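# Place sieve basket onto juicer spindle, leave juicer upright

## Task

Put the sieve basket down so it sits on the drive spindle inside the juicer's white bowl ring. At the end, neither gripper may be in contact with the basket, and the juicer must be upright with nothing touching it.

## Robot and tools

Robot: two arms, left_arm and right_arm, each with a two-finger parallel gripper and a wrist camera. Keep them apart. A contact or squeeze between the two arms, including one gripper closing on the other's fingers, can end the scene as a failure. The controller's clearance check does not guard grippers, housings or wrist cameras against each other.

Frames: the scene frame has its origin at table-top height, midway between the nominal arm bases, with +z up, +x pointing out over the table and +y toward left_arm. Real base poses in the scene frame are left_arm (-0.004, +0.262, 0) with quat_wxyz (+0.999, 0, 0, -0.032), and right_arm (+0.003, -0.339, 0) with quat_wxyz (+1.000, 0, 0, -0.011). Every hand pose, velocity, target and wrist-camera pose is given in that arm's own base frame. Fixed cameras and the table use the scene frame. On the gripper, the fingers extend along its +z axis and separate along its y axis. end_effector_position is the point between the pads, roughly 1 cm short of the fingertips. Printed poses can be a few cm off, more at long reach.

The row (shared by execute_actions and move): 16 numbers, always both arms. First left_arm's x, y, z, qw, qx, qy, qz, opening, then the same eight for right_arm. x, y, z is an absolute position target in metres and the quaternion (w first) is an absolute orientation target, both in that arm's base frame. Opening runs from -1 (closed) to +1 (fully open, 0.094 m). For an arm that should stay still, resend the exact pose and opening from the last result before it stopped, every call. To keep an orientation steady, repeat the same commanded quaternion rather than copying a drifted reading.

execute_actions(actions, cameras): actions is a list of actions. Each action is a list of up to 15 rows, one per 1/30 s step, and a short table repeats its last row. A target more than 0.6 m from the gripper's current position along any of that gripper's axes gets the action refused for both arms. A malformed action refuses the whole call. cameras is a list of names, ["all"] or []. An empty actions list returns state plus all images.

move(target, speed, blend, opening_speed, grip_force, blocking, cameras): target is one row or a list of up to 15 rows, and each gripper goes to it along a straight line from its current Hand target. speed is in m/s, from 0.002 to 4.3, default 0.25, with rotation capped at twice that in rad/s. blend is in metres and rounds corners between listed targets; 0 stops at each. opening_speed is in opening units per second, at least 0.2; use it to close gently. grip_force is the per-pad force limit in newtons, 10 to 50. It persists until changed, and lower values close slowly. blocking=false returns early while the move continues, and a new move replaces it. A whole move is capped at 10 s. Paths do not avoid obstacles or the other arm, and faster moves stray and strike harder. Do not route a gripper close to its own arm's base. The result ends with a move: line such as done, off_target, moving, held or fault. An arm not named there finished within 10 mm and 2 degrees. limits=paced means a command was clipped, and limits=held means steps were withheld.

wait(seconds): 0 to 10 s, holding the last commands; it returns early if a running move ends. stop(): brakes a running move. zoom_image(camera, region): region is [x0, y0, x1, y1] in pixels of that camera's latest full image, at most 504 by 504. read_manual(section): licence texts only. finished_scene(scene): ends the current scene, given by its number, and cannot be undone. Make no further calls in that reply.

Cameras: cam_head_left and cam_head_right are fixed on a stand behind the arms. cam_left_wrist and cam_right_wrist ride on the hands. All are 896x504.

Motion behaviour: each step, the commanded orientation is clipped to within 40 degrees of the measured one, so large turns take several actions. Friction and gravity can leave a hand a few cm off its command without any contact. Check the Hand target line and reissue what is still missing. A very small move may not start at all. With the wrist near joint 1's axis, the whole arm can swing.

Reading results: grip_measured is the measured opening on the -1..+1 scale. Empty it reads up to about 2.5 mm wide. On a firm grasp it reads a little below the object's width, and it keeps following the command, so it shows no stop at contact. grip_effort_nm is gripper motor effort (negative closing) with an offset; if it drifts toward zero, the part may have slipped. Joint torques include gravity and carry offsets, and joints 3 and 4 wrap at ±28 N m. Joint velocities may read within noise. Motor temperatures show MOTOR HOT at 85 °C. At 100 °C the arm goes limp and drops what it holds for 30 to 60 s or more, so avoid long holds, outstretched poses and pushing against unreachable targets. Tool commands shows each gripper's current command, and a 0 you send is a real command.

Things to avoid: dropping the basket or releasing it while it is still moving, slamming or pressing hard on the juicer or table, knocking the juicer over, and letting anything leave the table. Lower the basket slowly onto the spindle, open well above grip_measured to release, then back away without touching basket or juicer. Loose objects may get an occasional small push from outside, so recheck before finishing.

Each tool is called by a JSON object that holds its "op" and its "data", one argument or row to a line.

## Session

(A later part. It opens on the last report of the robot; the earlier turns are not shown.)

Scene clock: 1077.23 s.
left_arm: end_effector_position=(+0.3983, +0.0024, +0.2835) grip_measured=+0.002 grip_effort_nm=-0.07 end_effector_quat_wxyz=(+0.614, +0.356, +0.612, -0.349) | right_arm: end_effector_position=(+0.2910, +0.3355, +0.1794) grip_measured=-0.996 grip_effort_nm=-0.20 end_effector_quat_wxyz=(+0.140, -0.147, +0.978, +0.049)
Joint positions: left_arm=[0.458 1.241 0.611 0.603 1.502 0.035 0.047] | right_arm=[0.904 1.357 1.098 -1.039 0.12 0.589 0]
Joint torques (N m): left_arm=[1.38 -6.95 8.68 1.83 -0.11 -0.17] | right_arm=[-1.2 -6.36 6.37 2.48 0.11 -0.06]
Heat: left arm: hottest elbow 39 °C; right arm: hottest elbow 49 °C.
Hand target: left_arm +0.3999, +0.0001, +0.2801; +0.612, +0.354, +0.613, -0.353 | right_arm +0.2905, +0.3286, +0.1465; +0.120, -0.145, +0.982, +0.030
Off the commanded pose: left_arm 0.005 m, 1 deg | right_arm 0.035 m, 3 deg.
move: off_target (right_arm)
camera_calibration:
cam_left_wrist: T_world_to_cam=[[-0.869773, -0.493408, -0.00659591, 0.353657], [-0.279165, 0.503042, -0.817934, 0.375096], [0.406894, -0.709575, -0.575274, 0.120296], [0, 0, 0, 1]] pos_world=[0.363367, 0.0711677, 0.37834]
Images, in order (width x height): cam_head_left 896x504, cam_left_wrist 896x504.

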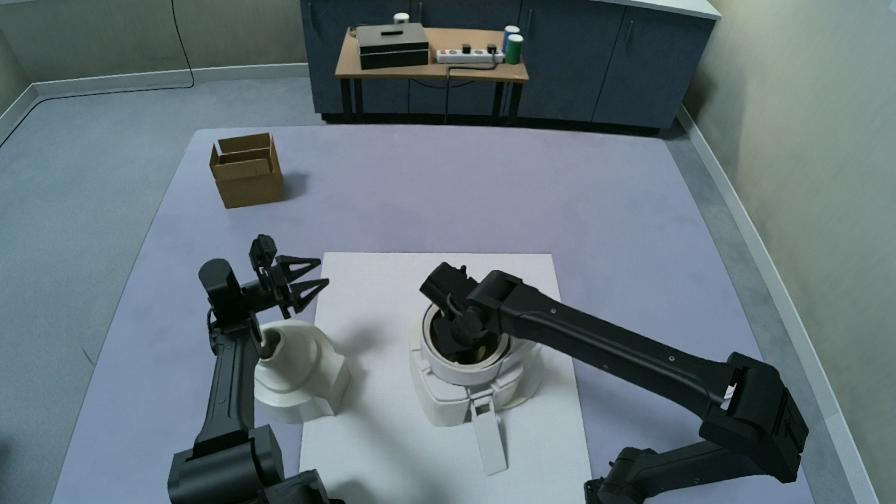

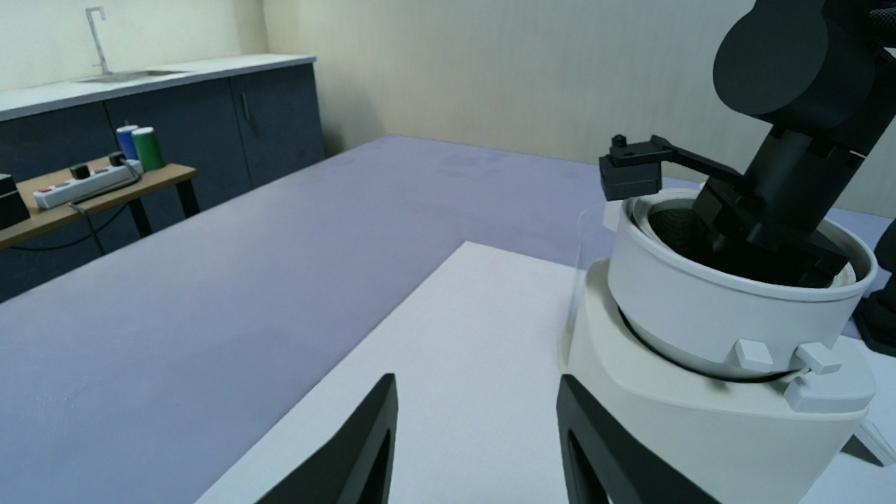

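{"op": "move", "data": {
  "target": [
    [0.40,0.0,0.28,0.612,0.3536,0.612,-0.3536,0,0.277,0.352,0.172,0.12,-0.145,0.98,0.03,-1],
    [0.40,0.0,0.28,0.612,0.3536,0.612,-0.3536,0,0.256,0.335,0.172,0.12,-0.145,0.98,0.03,-1],
    [0.40,0.0,0.28,0.612,0.3536,0.612,-0.3536,0,0.250,0.310,0.172,0.12,-0.145,0.98,0.03,-1]
  ],
  "speed": 0.04,
  "blend": 0.008,
  "cameras": ["cam_left_wrist","cam_head_left"]
}}

{"op": "zoom_image", "data": {
  "camera": "cam_left_wrist",
  "region": [540, 60, 896, 400]
}}

{"op": "zoom_image", "data": {
  "camera": "cam_head_left",
  "region": [390, 250, 560, 420]
}}

Scene clock: 1087.33 s.
left_arm: end_effector_position=(+0.3983, +0.0024, +0.2835) grip_measured=+0.002 grip_effort_nm=-0.07 end_effector_quat_wxyz=(+0.614, +0.356, +0.612, -0.349) | right_arm: end_effector_position=(+0.2644, +0.3176, +0.1776) grip_measured=-0.996 grip_effort_nm=-0.20 end_effector_quat_wxyz=(+0.133, -0.131, +0.982, +0.038)
Joint positions: left_arm=[0.458 1.241 0.611 0.603 1.502 0.035 0.047] | right_arm=[0.936 1.295 1.039 -1.073 0.138 0.653 0]
Joint torques (N m): left_arm=[0.38 -6.24 8.64 1.78 -0.05 -0.16] | right_arm=[0.5 -9.58 7.28 0.29 -0.12 -0.17]
Heat: left arm: hottest elbow 39 °C; right arm: hottest elbow 48 °C.
Hand target: left_arm +0.3999, +0.0001, +0.2801; +0.612, +0.354, +0.613, -0.353 | right_arm +0.2505, +0.3101, +0.1718; +0.120, -0.145, +0.982, +0.030
Off the commanded pose: left_arm 0.005 m, 1 deg | right_arm 0.017 m, 2 deg.
move: off_target (right_arm)
camera_calibration:
cam_left_wrist: T_world_to_cam=[[-0.869773, -0.493408, -0.00659591, 0.353657], [-0.279165, 0.503042, -0.817934, 0.375096], [0.406894, -0.709575, -0.575274, 0.120296], [0, 0, 0, 1]] pos_world=[0.363367, 0.0711677, 0.37834]
Images, in order (width x height): cam_head_left 896x504, cam_left_wrist 896x504.

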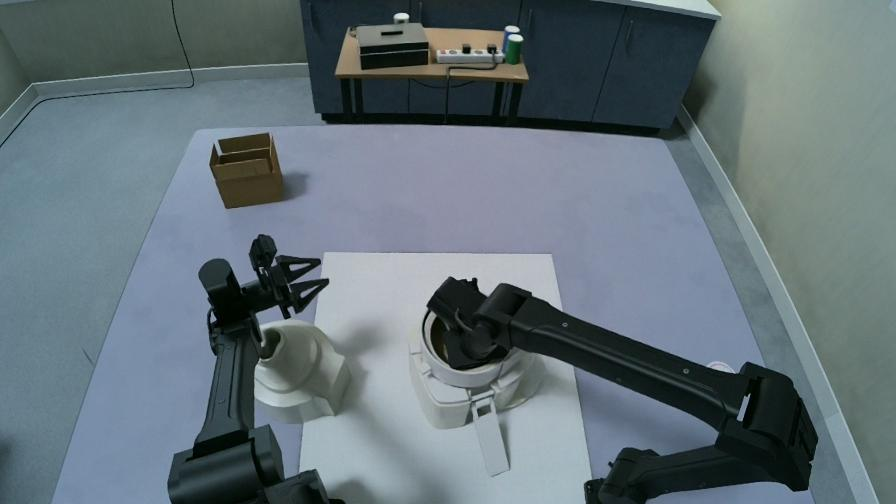

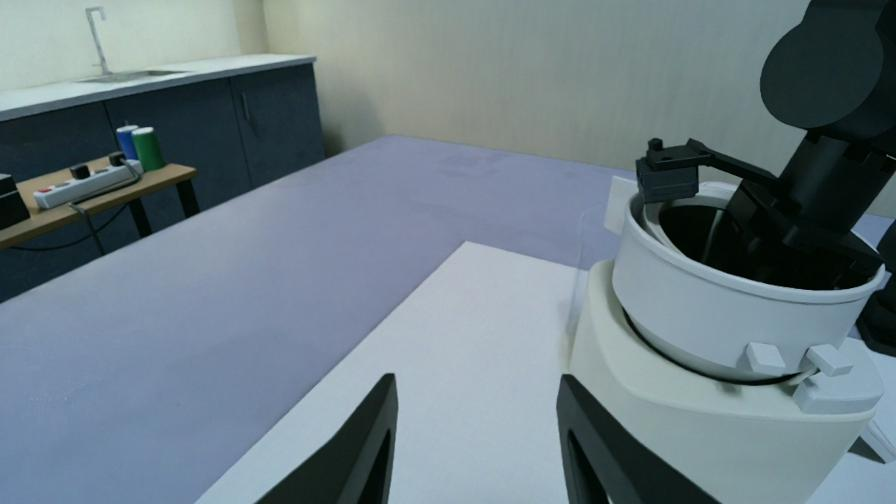

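Scaled by 1.416 from the camera's 896x504 image, which has a finer 1280x720 frame.

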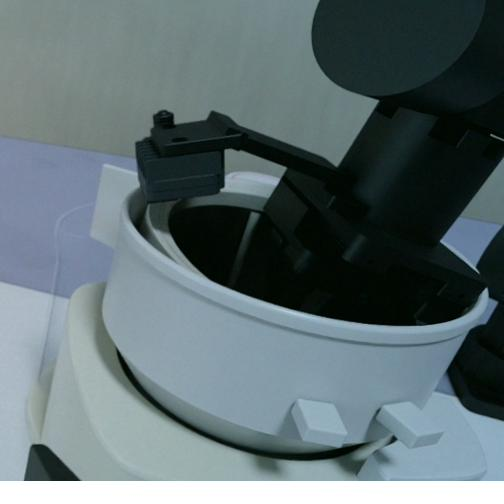

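Scaled by 2.965 from the camera's 896x504 image, which has a finer 1280x720 frame.

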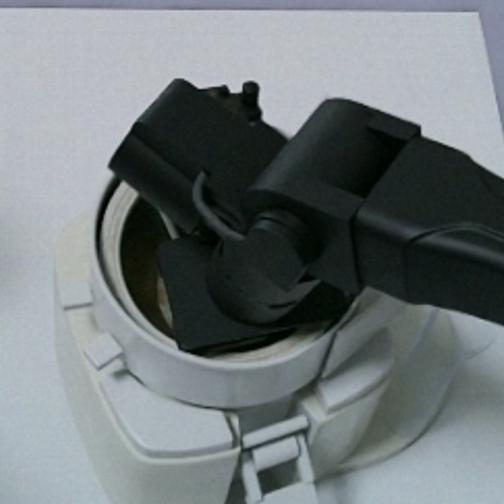

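Retract and inspect.

{"op": "move", "data": {
  "target": [
    [0.40,0.0,0.28,0.612,0.3536,0.612,-0.3536,0,0.28,0.32,0.19,0.12,-0.145,0.98,0.03,-1],
    [0.40,0.0,0.28,0.612,0.3536,0.612,-0.3536,0,0.272,0.315,0.31,0.12,-0.145,0.98,0.03,-1],
    [0.40,0.0,0.28,0.612,0.3536,0.612,-0.3536,0,0.25,0.2,0.36,0.20,-0.145,0.965,0.06,-1]
  ],
  "speed": 0.12,
  "blend": [0.01,0.02,0],
  "cameras": ["cam_left_wrist","cam_head_left"]
}}

{"op": "zoom_image", "data": {
  "camera": "cam_left_wrist",
  "region": [540, 60, 896, 400]
}}

{"op": "zoom_image", "data": {
  "camera": "cam_head_left",
  "region": [390, 250, 560, 420]
}}

Scene clock: 1100.73 s.
left_arm: end_effector_position=(+0.3983, +0.0024, +0.2835) grip_measured=+0.002 grip_effort_nm=-0.07 end_effector_quat_wxyz=(+0.614, +0.356, +0.612, -0.349) | right_arm: end_effector_position=(+0.2515, +0.2059, +0.3677) grip_measured=-0.996 grip_effort_nm=-0.20 end_effector_quat_wxyz=(+0.211, -0.143, +0.965, +0.069)
Joint positions: left_arm=[0.458 1.241 0.611 0.603 1.502 0.035 0.047] | right_arm=[0.754 0.95 1.253 -1.444 0.125 0.432 0]
Joint torques (N m): left_arm=[0.26 -7 8.65 1.85 -0.11 -0.23] | right_arm=[-1.61 -3.78 9.02 0.98 0.04 -0.21]
Heat: left arm: hottest elbow 39 °C; right arm: hottest elbow 47 °C.
Hand target: left_arm +0.3999, +0.0001, +0.2801; +0.612, +0.354, +0.613, -0.353 | right_arm +0.2499, +0.2001, +0.3600; +0.200, -0.145, +0.967, +0.060
Off the commanded pose: left_arm 0.005 m, 1 deg | right_arm 0.010 m, 2 deg.
move: done
camera_calibration:
cam_left_wrist: T_world_to_cam=[[-0.869773, -0.493408, -0.00659591, 0.353657], [-0.279165, 0.503042, -0.817934, 0.375096], [0.406894, -0.709575, -0.575274, 0.120296], [0, 0, 0, 1]] pos_world=[0.363367, 0.0711677, 0.37834]
Images, in order (width x height): cam_head_left 896x504, cam_left_wrist 896x504.

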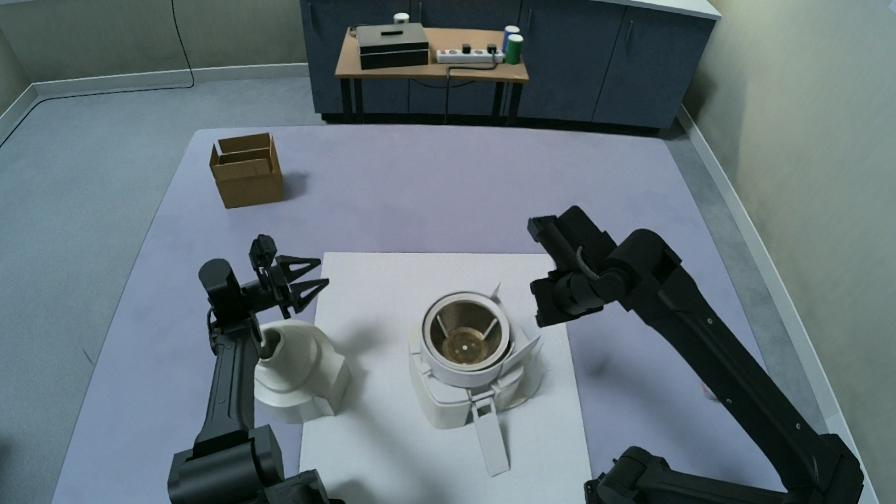

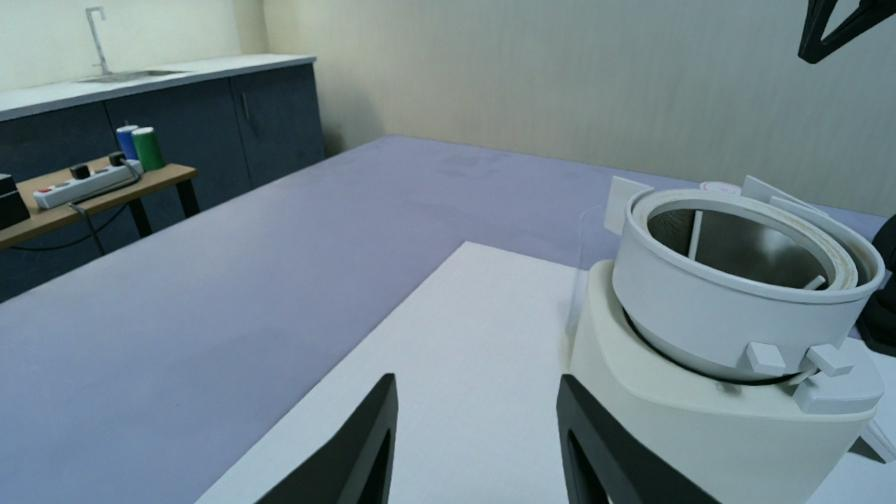

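Scaled by 1.416 from the camera's 896x504 image, which has a finer 1280x720 frame.

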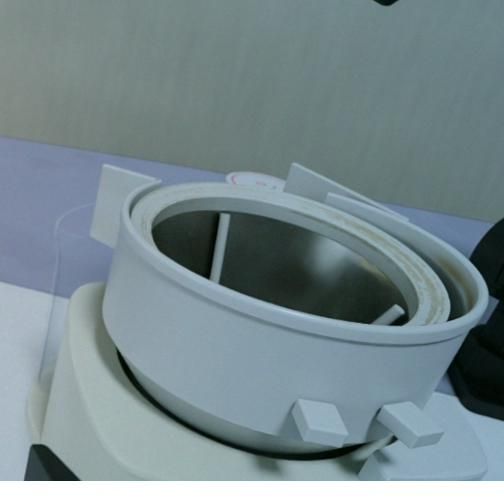

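Scaled by 2.965 from the camera's 896x504 image, which has a finer 1280x720 frame.

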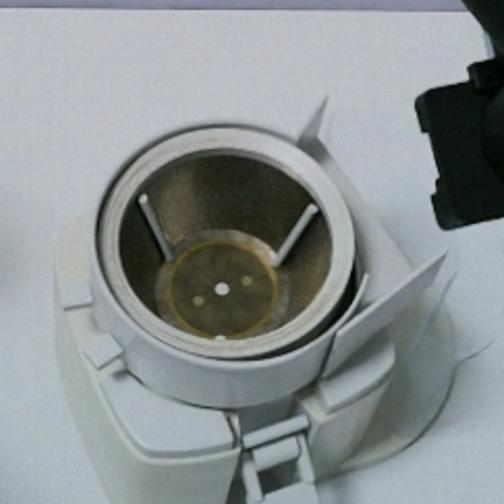

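{"op": "move", "data": {
  "target": [
    [0.40,0.0,0.28,0.612,0.3536,0.612,-0.3536,0,0.272,0.32,0.30,0.12,-0.145,0.98,0.03,-1],
    [0.40,0.0,0.28,0.612,0.3536,0.612,-0.3536,0,0.290,0.322,0.20,0.12,-0.145,0.98,0.03,-1],
    [0.40,0.0,0.28,0.612,0.3536,0.612,-0.3536,0,0.292,0.320,0.145,0.12,-0.145,0.98,0.03,-1]
  ],
  "speed": [0.15,0.12,0.05],
  "blend": [0.02,0.01,0]
}}

{"op": "move", "data": {
  "target": [
    [0.40,0.0,0.28,0.612,0.3536,0.612,-0.3536,0,0.28,0.32,0.20,0.12,-0.145,0.98,0.03,-1],
    [0.40,0.0,0.28,0.612,0.3536,0.612,-0.3536,0,0.272,0.315,0.31,0.12,-0.145,0.98,0.03,-1],
    [0.40,0.0,0.28,0.612,0.3536,0.612,-0.3536,0,0.25,0.2,0.36,0.20,-0.145,0.965,0.06,-1]
  ],
  "speed": 0.12,
  "blend": [0.01,0.02,0],
  "cameras": ["cam_left_wrist","cam_head_left"]
}}

{"op": "zoom_image", "data": {
  "camera": "cam_left_wrist",
  "region": [540, 60, 896, 400]
}}

{"op": "zoom_image", "data": {
  "camera": "cam_head_left",
  "region": [390, 250, 560, 420]
}}

Scene clock: 1121.60 s.
left_arm: end_effector_position=(+0.3983, +0.0024, +0.2835) grip_measured=+0.002 grip_effort_nm=-0.07 end_effector_quat_wxyz=(+0.614, +0.356, +0.612, -0.349) | right_arm: end_effector_position=(+0.2906, +0.3281, +0.1779) grip_measured=-0.996 grip_effort_nm=-0.19 end_effector_quat_wxyz=(+0.141, -0.144, +0.978, +0.049)
Joint positions: left_arm=[0.458 1.241 0.611 0.603 1.502 0.035 0.047] | right_arm=[0.894 1.342 1.079 -1.033 0.118 0.584 0]
Joint torques (N m): left_arm=[1.03 -6.65 8.42 1.99 -0.1 -0.22] | right_arm=[-1.73 -6.07 6.54 2.22 -0.02 -0.2]
Motor temperatures (°C): left_arm=[25 32 39 26 24 26 27] | right_arm=[25 30 46 23 26 25 27]
Heat: left arm: hottest elbow 39 °C; right arm: hottest elbow 46 °C.
Hand target: left_arm +0.3999, +0.0001, +0.2801; +0.612, +0.354, +0.613, -0.353 | right_arm +0.2906, +0.3188, +0.1464; +0.120, -0.145, +0.982, +0.030
Off the commanded pose: left_arm 0.005 m, 1 deg | right_arm 0.034 m, 3 deg.
move: off_target (right_arm)

Scene clock: 1124.87 s.
left_arm: end_effector_position=(+0.3983, +0.0024, +0.2835) grip_measured=+0.002 grip_effort_nm=-0.07 end_effector_quat_wxyz=(+0.614, +0.356, +0.612, -0.349) | right_arm: end_effector_position=(+0.2514, +0.2059, +0.3680) grip_measured=-0.996 grip_effort_nm=-0.19 end_effector_quat_wxyz=(+0.211, -0.143, +0.965, +0.069)
Joint positions: left_arm=[0.458 1.241 0.611 0.603 1.502 0.035 0.047] | right_arm=[0.754 0.95 1.253 -1.444 0.124 0.432 0]
Joint torques (N m): left_arm=[1.79 -6.71 8.59 1.77 -0.14 -0.14] | right_arm=[-1.55 -3.96 8.91 1.09 0 -0.25]
Heat: left arm: hottest elbow 39 °C; right arm: hottest elbow 47 °C.
Hand target: left_arm +0.3999, +0.0001, +0.2801; +0.612, +0.354, +0.613, -0.353 | right_arm +0.2499, +0.2002, +0.3602; +0.200, -0.145, +0.967, +0.060
Off the commanded pose: left_arm 0.005 m, 1 deg | right_arm 0.010 m, 2 deg.
move: done
camera_calibration:
cam_left_wrist: T_world_to_cam=[[-0.869773, -0.493408, -0.00659591, 0.353657], [-0.279165, 0.503042, -0.817934, 0.375096], [0.406894, -0.709575, -0.575274, 0.120296], [0, 0, 0, 1]] pos_world=[0.363367, 0.0711677, 0.37834]
Images, in order (width x height): cam_head_left 896x504, cam_left_wrist 896x504.

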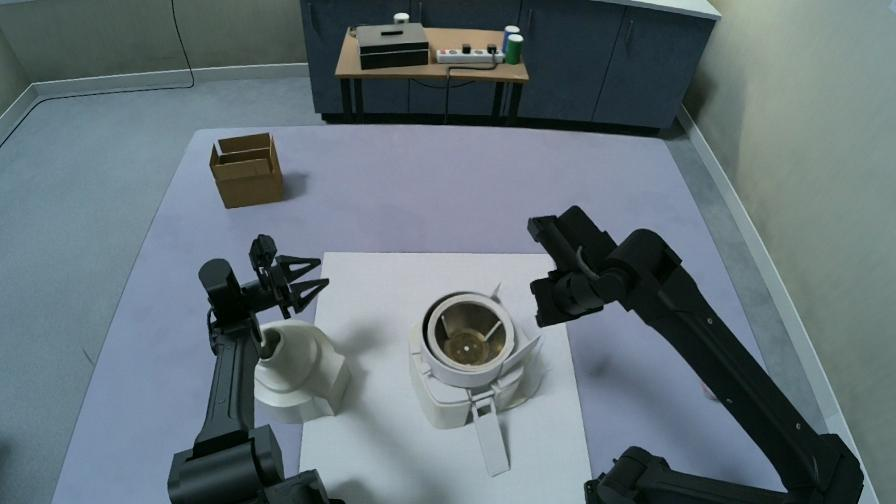

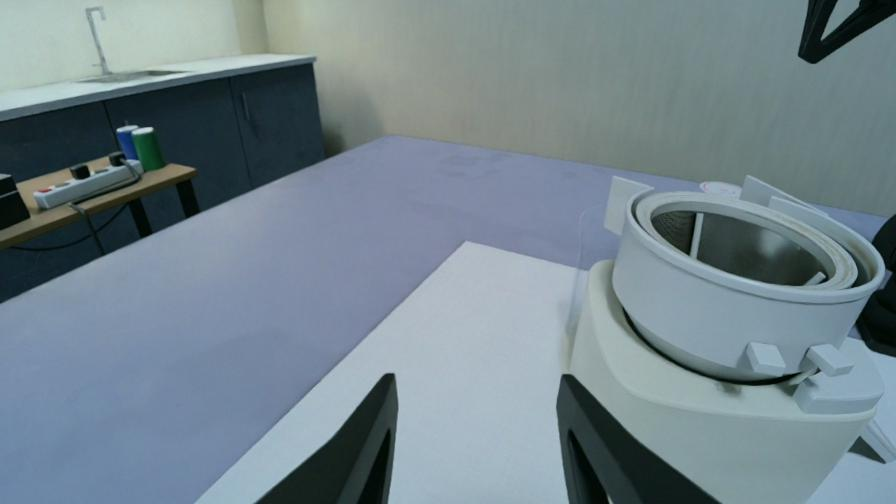

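Scaled by 1.416 from the camera's 896x504 image, which has a finer 1280x720 frame.

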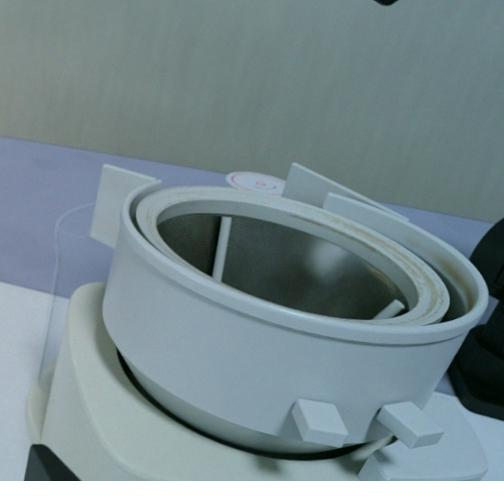

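Scaled by 2.965 from the camera's 896x504 image, which has a finer 1280x720 frame.

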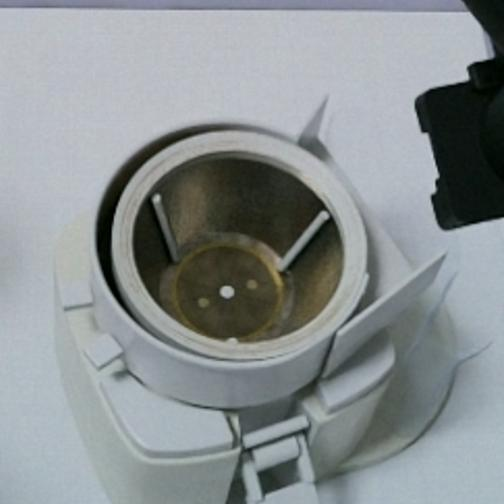

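{"op": "execute_actions", "data": {
  "actions": [],
  "cameras": ["cam_head_left","cam_left_wrist"]
}}

{"op": "zoom_image", "data": {
  "camera": "cam_head_left",
  "region": [405, 285, 525, 415]
}}

Scene clock: 1140.83 s.
left_arm: end_effector_position=(+0.3983, +0.0024, +0.2835) grip_measured=+0.002 grip_effort_nm=-0.07 end_effector_quat_wxyz=(+0.614, +0.356, +0.612, -0.349) | right_arm: end_effector_position=(+0.2514, +0.2059, +0.3680) grip_measured=-0.996 grip_effort_nm=-0.20 end_effector_quat_wxyz=(+0.211, -0.144, +0.964, +0.069)
Joint positions: left_arm=[0.458 1.241 0.611 0.603 1.502 0.035 0.047] | right_arm=[0.754 0.95 1.253 -1.444 0.124 0.431 0]
Joint velocities: within noise
Joint torques (N m): left_arm=[-0.56 -7.47 8.65 1.88 -0.12 -0.19] | right_arm=[-1.55 -3.96 8.77 1.03 0.02 -0.2]
Motor temperatures (°C): left_arm=[25 32 39 26 24 26 27] | right_arm=[25 30 46 23 26 25 26]
Heat: left arm: hottest elbow 39 °C; right arm: hottest elbow 46 °C.
Hand target: left_arm +0.3999, +0.0001, +0.2801; +0.612, +0.354, +0.613, -0.353 | right_arm +0.2499, +0.2002, +0.3602; +0.200, -0.145, +0.967, +0.060
Tool commands: left_gripper/opening=+0.0 right_gripper/opening=-1.0
Off the commanded pose: left_arm 0.005 m, 1 deg | right_arm 0.010 m, 2 deg.
camera_calibration:
cam_left_wrist: T_world_to_cam=[[-0.869773, -0.493408, -0.00659591, 0.353657], [-0.279165, 0.503042, -0.817934, 0.375096], [0.406894, -0.709575, -0.575274, 0.120296], [0, 0, 0, 1]] pos_world=[0.363367, 0.0711677, 0.37834]
Images, in order (width x height): cam_head_left 896x504, cam_left_wrist 896x504.

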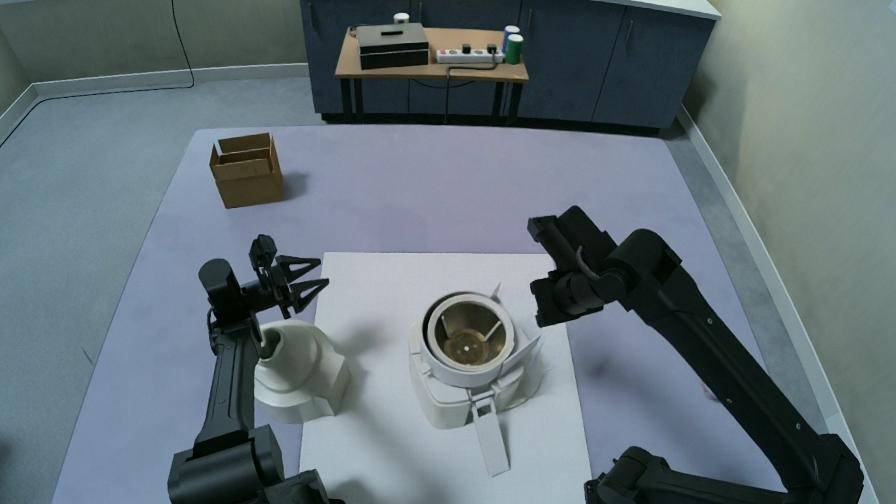

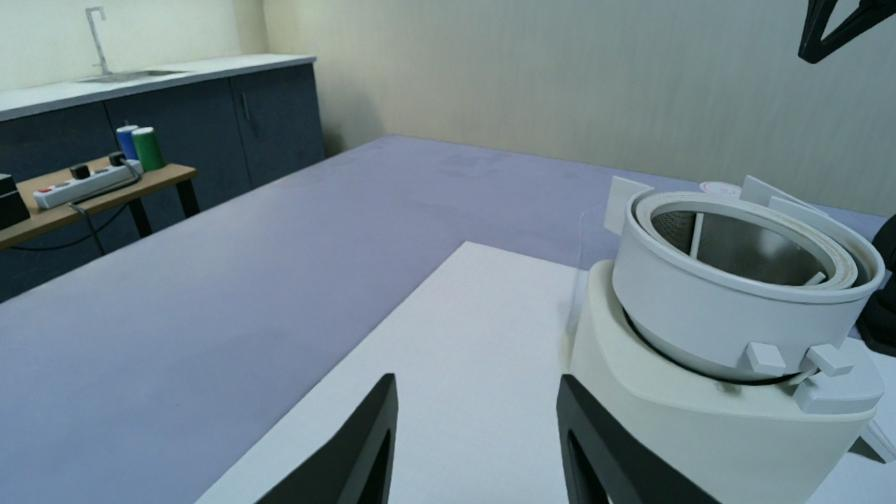

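Scaled by 3.877 from the camera's 896x504 image, which has a finer 1280x720 frame.

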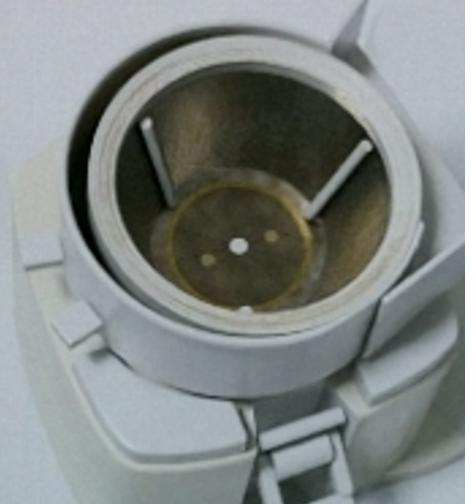

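{"op": "move", "data": {
  "target": [
    [0.40,0.0,0.28,0.612,0.3536,0.612,-0.3536,0,0.272,0.305,0.30,0.12,-0.145,0.98,0.03,-1],
    [0.40,0.0,0.28,0.612,0.3536,0.612,-0.3536,0,0.257,0.302,0.215,0.12,-0.145,0.98,0.03,-1],
    [0.40,0.0,0.28,0.612,0.3536,0.612,-0.3536,0,0.257,0.302,0.175,0.12,-0.145,0.98,0.03,-1]
  ],
  "speed": [0.15,0.1,0.06],
  "blend": [0.02,0.01,0],
  "cameras": ["cam_head_left"]
}}

{"op": "zoom_image", "data": {
  "camera": "cam_head_left",
  "region": [405, 285, 525, 415]
}}

Scene clock: 1155.80 s.
left_arm: end_effector_position=(+0.3983, +0.0024, +0.2835) grip_measured=+0.002 grip_effort_nm=-0.07 end_effector_quat_wxyz=(+0.614, +0.356, +0.612, -0.349) | right_arm: end_effector_position=(+0.2643, +0.3035, +0.1906) grip_measured=-0.996 grip_effort_nm=-0.19 end_effector_quat_wxyz=(+0.131, -0.144, +0.980, +0.039)
Joint positions: left_arm=[0.458 1.241 0.611 0.603 1.502 0.035 0.047] | right_arm=[0.909 1.255 1.039 -1.109 0.124 0.602 0]
Joint torques (N m): left_arm=[1.26 -7.12 8.61 1.89 -0.11 -0.22] | right_arm=[0.44 -6.65 7.54 1.54 0.18 0.08]
Heat: left arm: hottest elbow 40 °C; right arm: hottest elbow 46 °C.
Hand target: left_arm +0.3999, +0.0001, +0.2801; +0.612, +0.354, +0.613, -0.353 | right_arm +0.2569, +0.3017, +0.1753; +0.120, -0.145, +0.982, +0.030
Off the commanded pose: left_arm 0.005 m, 1 deg | right_arm 0.017 m, 2 deg.
move: off_target (right_arm)
Images, in order (width x height): cam_head_left 896x504.

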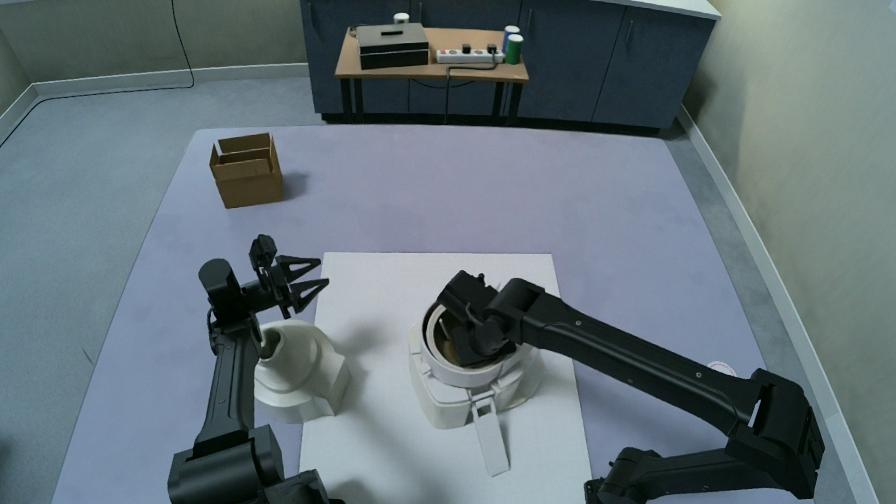

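Scaled by 3.877 from the camera's 896x504 image, which has a finer 1280x720 frame.

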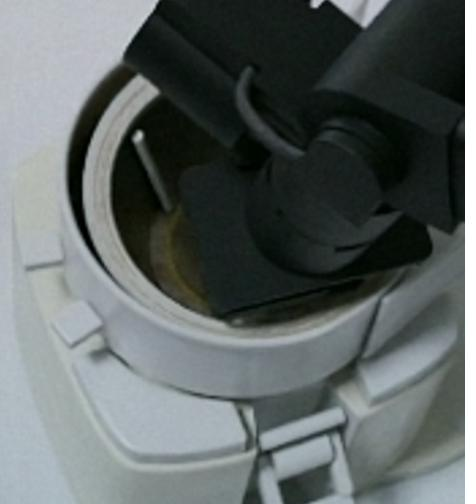

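{"op": "move", "data": {
  "target": [
    [0.40,0.0,0.28,0.612,0.3536,0.612,-0.3536,0,0.262,0.338,0.183,0.12,-0.145,0.98,0.03,-1],
    [0.40,0.0,0.28,0.612,0.3536,0.612,-0.3536,0,0.270,0.322,0.21,0.12,-0.145,0.98,0.03,-1],
    [0.40,0.0,0.28,0.612,0.3536,0.612,-0.3536,0,0.290,0.322,0.20,0.12,-0.145,0.98,0.03,-1],
    [0.40,0.0,0.28,0.612,0.3536,0.612,-0.3536,0,0.290,0.322,0.145,0.12,-0.145,0.98,0.03,-1]
  ],
  "speed": 0.06,
  "blend": [0,0.01,0.01,0],
  "cameras": ["cam_head_left"]
}}

{"op": "zoom_image", "data": {
  "camera": "cam_head_left",
  "region": [405, 285, 525, 415]
}}

Scene clock: 1166.53 s.
left_arm: end_effector_position=(+0.3983, +0.0024, +0.2835) grip_measured=+0.002 grip_effort_nm=-0.07 end_effector_quat_wxyz=(+0.614, +0.356, +0.612, -0.349) | right_arm: end_effector_position=(+0.2882, +0.3283, +0.1773) grip_measured=-0.996 grip_effort_nm=-0.18 end_effector_quat_wxyz=(+0.141, -0.144, +0.978, +0.050)
Joint positions: left_arm=[0.458 1.241 0.611 0.603 1.502 0.035 0.047] | right_arm=[0.898 1.338 1.073 -1.03 0.118 0.59 0]
Joint torques (N m): left_arm=[0.56 -6.65 8.53 1.77 -0.1 -0.22] | right_arm=[-1.73 -5.42 6.9 2.13 0.06 -0.18]
Heat: left arm: hottest elbow 40 °C; right arm: hottest elbow 46 °C.
Hand target: left_arm +0.3999, +0.0001, +0.2801; +0.612, +0.354, +0.613, -0.353 | right_arm +0.2887, +0.3207, +0.1464; +0.120, -0.145, +0.982, +0.030
Off the commanded pose: left_arm 0.005 m, 1 deg | right_arm 0.033 m, 3 deg.
move: off_target (right_arm)
Images, in order (width x height): cam_head_left 896x504.

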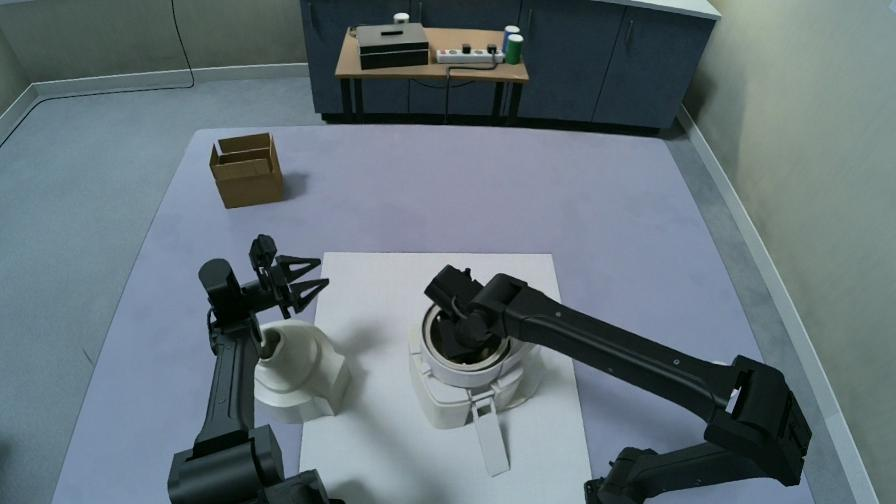

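Scaled by 3.877 from the camera's 896x504 image, which has a finer 1280x720 frame.

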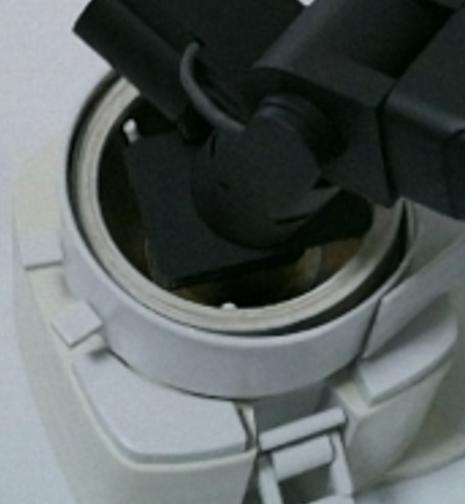

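{"op": "move", "data": {
  "target": [
    [0.40,0.0,0.28,0.612,0.3536,0.612,-0.3536,0,0.291,0.308,0.146,0.12,-0.145,0.98,0.03,-1],
    [0.40,0.0,0.28,0.612,0.3536,0.612,-0.3536,0,0.296,0.312,0.138,0.12,-0.145,0.98,0.03,-1],
    [0.40,0.0,0.28,0.612,0.3536,0.612,-0.3536,0,0.28,0.316,0.20,0.12,-0.145,0.98,0.03,-1],
    [0.40,0.0,0.28,0.612,0.3536,0.612,-0.3536,0,0.272,0.315,0.31,0.12,-0.145,0.98,0.03,-1],
    [0.40,0.0,0.28,0.612,0.3536,0.612,-0.3536,0,0.25,0.2,0.36,0.20,-0.145,0.965,0.06,-1]
  ],
  "speed": [0.03,0.03,0.1,0.15,0.25],
  "blend": [0,0,0.02,0.02,0],
  "cameras": ["cam_head_left"]
}}

{"op": "zoom_image", "data": {
  "camera": "cam_head_left",
  "region": [405, 285, 525, 415]
}}

Scene clock: 1179.50 s.
left_arm: end_effector_position=(+0.3983, +0.0024, +0.2835) grip_measured=+0.002 grip_effort_nm=-0.07 end_effector_quat_wxyz=(+0.614, +0.356, +0.612, -0.349) | right_arm: end_effector_position=(+0.2500, +0.2044, +0.3683) grip_measured=-0.996 grip_effort_nm=-0.18 end_effector_quat_wxyz=(+0.212, -0.143, +0.964, +0.070)
Joint positions: left_arm=[0.458 1.241 0.611 0.603 1.502 0.035 0.047] | right_arm=[0.754 0.943 1.249 -1.444 0.124 0.432 0]
Joint torques (N m): left_arm=[1.67 -7.3 8.49 1.77 0 -0.15] | right_arm=[-1.32 -3.08 9.14 1.02 0.07 -0.22]
Heat: left arm: hottest elbow 40 °C; right arm: hottest elbow 45 °C.
Hand target: left_arm +0.3999, +0.0001, +0.2801; +0.612, +0.354, +0.613, -0.353 | right_arm +0.2500, +0.2001, +0.3602; +0.201, -0.145, +0.967, +0.060
Off the commanded pose: left_arm 0.005 m, 1 deg | right_arm 0.009 m, 2 deg.
move: done
Images, in order (width x height): cam_head_left 896x504.

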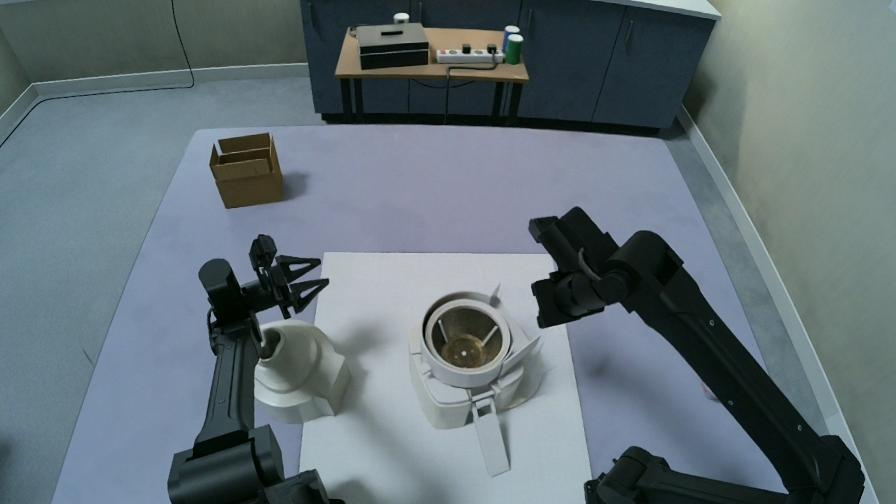

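Scaled by 3.877 from the camera's 896x504 image, which has a finer 1280x720 frame.

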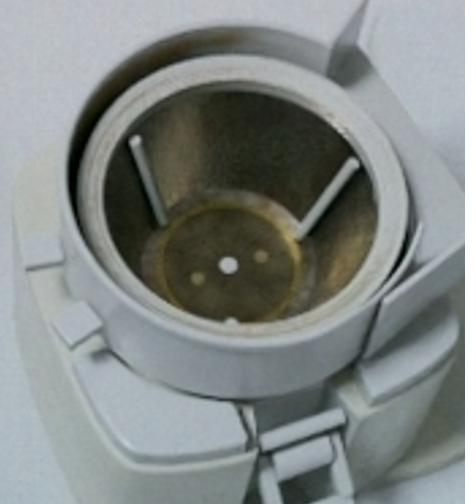

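{"op": "execute_actions", "data": {
  "actions": [],
  "cameras": ["cam_left_wrist"]
}}

{"op": "zoom_image", "data": {
  "camera": "cam_left_wrist",
  "region": [550, 150, 896, 420]
}}

Scene clock: 1189.03 s.
left_arm: end_effector_position=(+0.3983, +0.0024, +0.2835) grip_measured=+0.002 grip_effort_nm=-0.07 end_effector_quat_wxyz=(+0.614, +0.356, +0.612, -0.349) | right_arm: end_effector_position=(+0.2500, +0.2044, +0.3683) grip_measured=-0.996 grip_effort_nm=-0.18 end_effector_quat_wxyz=(+0.212, -0.143, +0.964, +0.070)
Joint positions: left_arm=[0.458 1.241 0.611 0.603 1.502 0.035 0.047] | right_arm=[0.754 0.943 1.249 -1.444 0.124 0.431 0]
Joint velocities: within noise
Joint torques (N m): left_arm=[0.79 -7.53 8.4 1.69 -0.06 -0.13] | right_arm=[-1.73 -2.37 9.13 0.91 0.01 -0.2]
Motor temperatures (°C): left_arm=[25 31 40 26 24 26 27] | right_arm=[25 30 46 23 26 25 26]
Heat: left arm: hottest elbow 40 °C; right arm: hottest elbow 46 °C.
Hand target: left_arm +0.3999, +0.0001, +0.2801; +0.612, +0.354, +0.613, -0.353 | right_arm +0.2500, +0.2001, +0.3602; +0.200, -0.145, +0.967, +0.060
Tool commands: left_gripper/opening=+0.0 right_gripper/opening=-1.0
Off the commanded pose: left_arm 0.005 m, 1 deg | right_arm 0.009 m, 2 deg.
camera_calibration:
cam_left_wrist: T_world_to_cam=[[-0.869773, -0.493408, -0.00659591, 0.353657], [-0.279165, 0.503042, -0.817934, 0.375096], [0.406894, -0.709575, -0.575274, 0.120296], [0, 0, 0, 1]] pos_world=[0.363367, 0.0711677, 0.37834]
Images, in order (width x height): cam_left_wrist 896x504.

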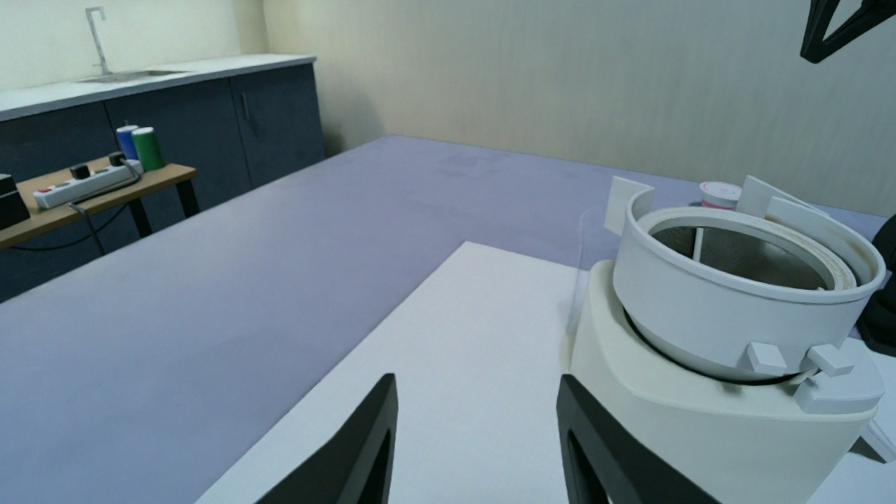

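Scaled by 1.457 from the camera's 896x504 image, which has a finer 1280x720 frame.

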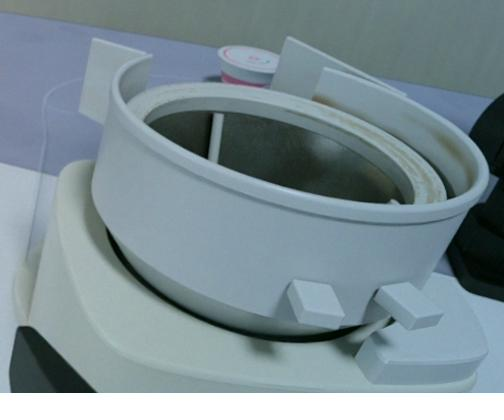

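{"op": "finished_scene", "data": {
  "scene": 2
}}

The scene is finished: the task was done.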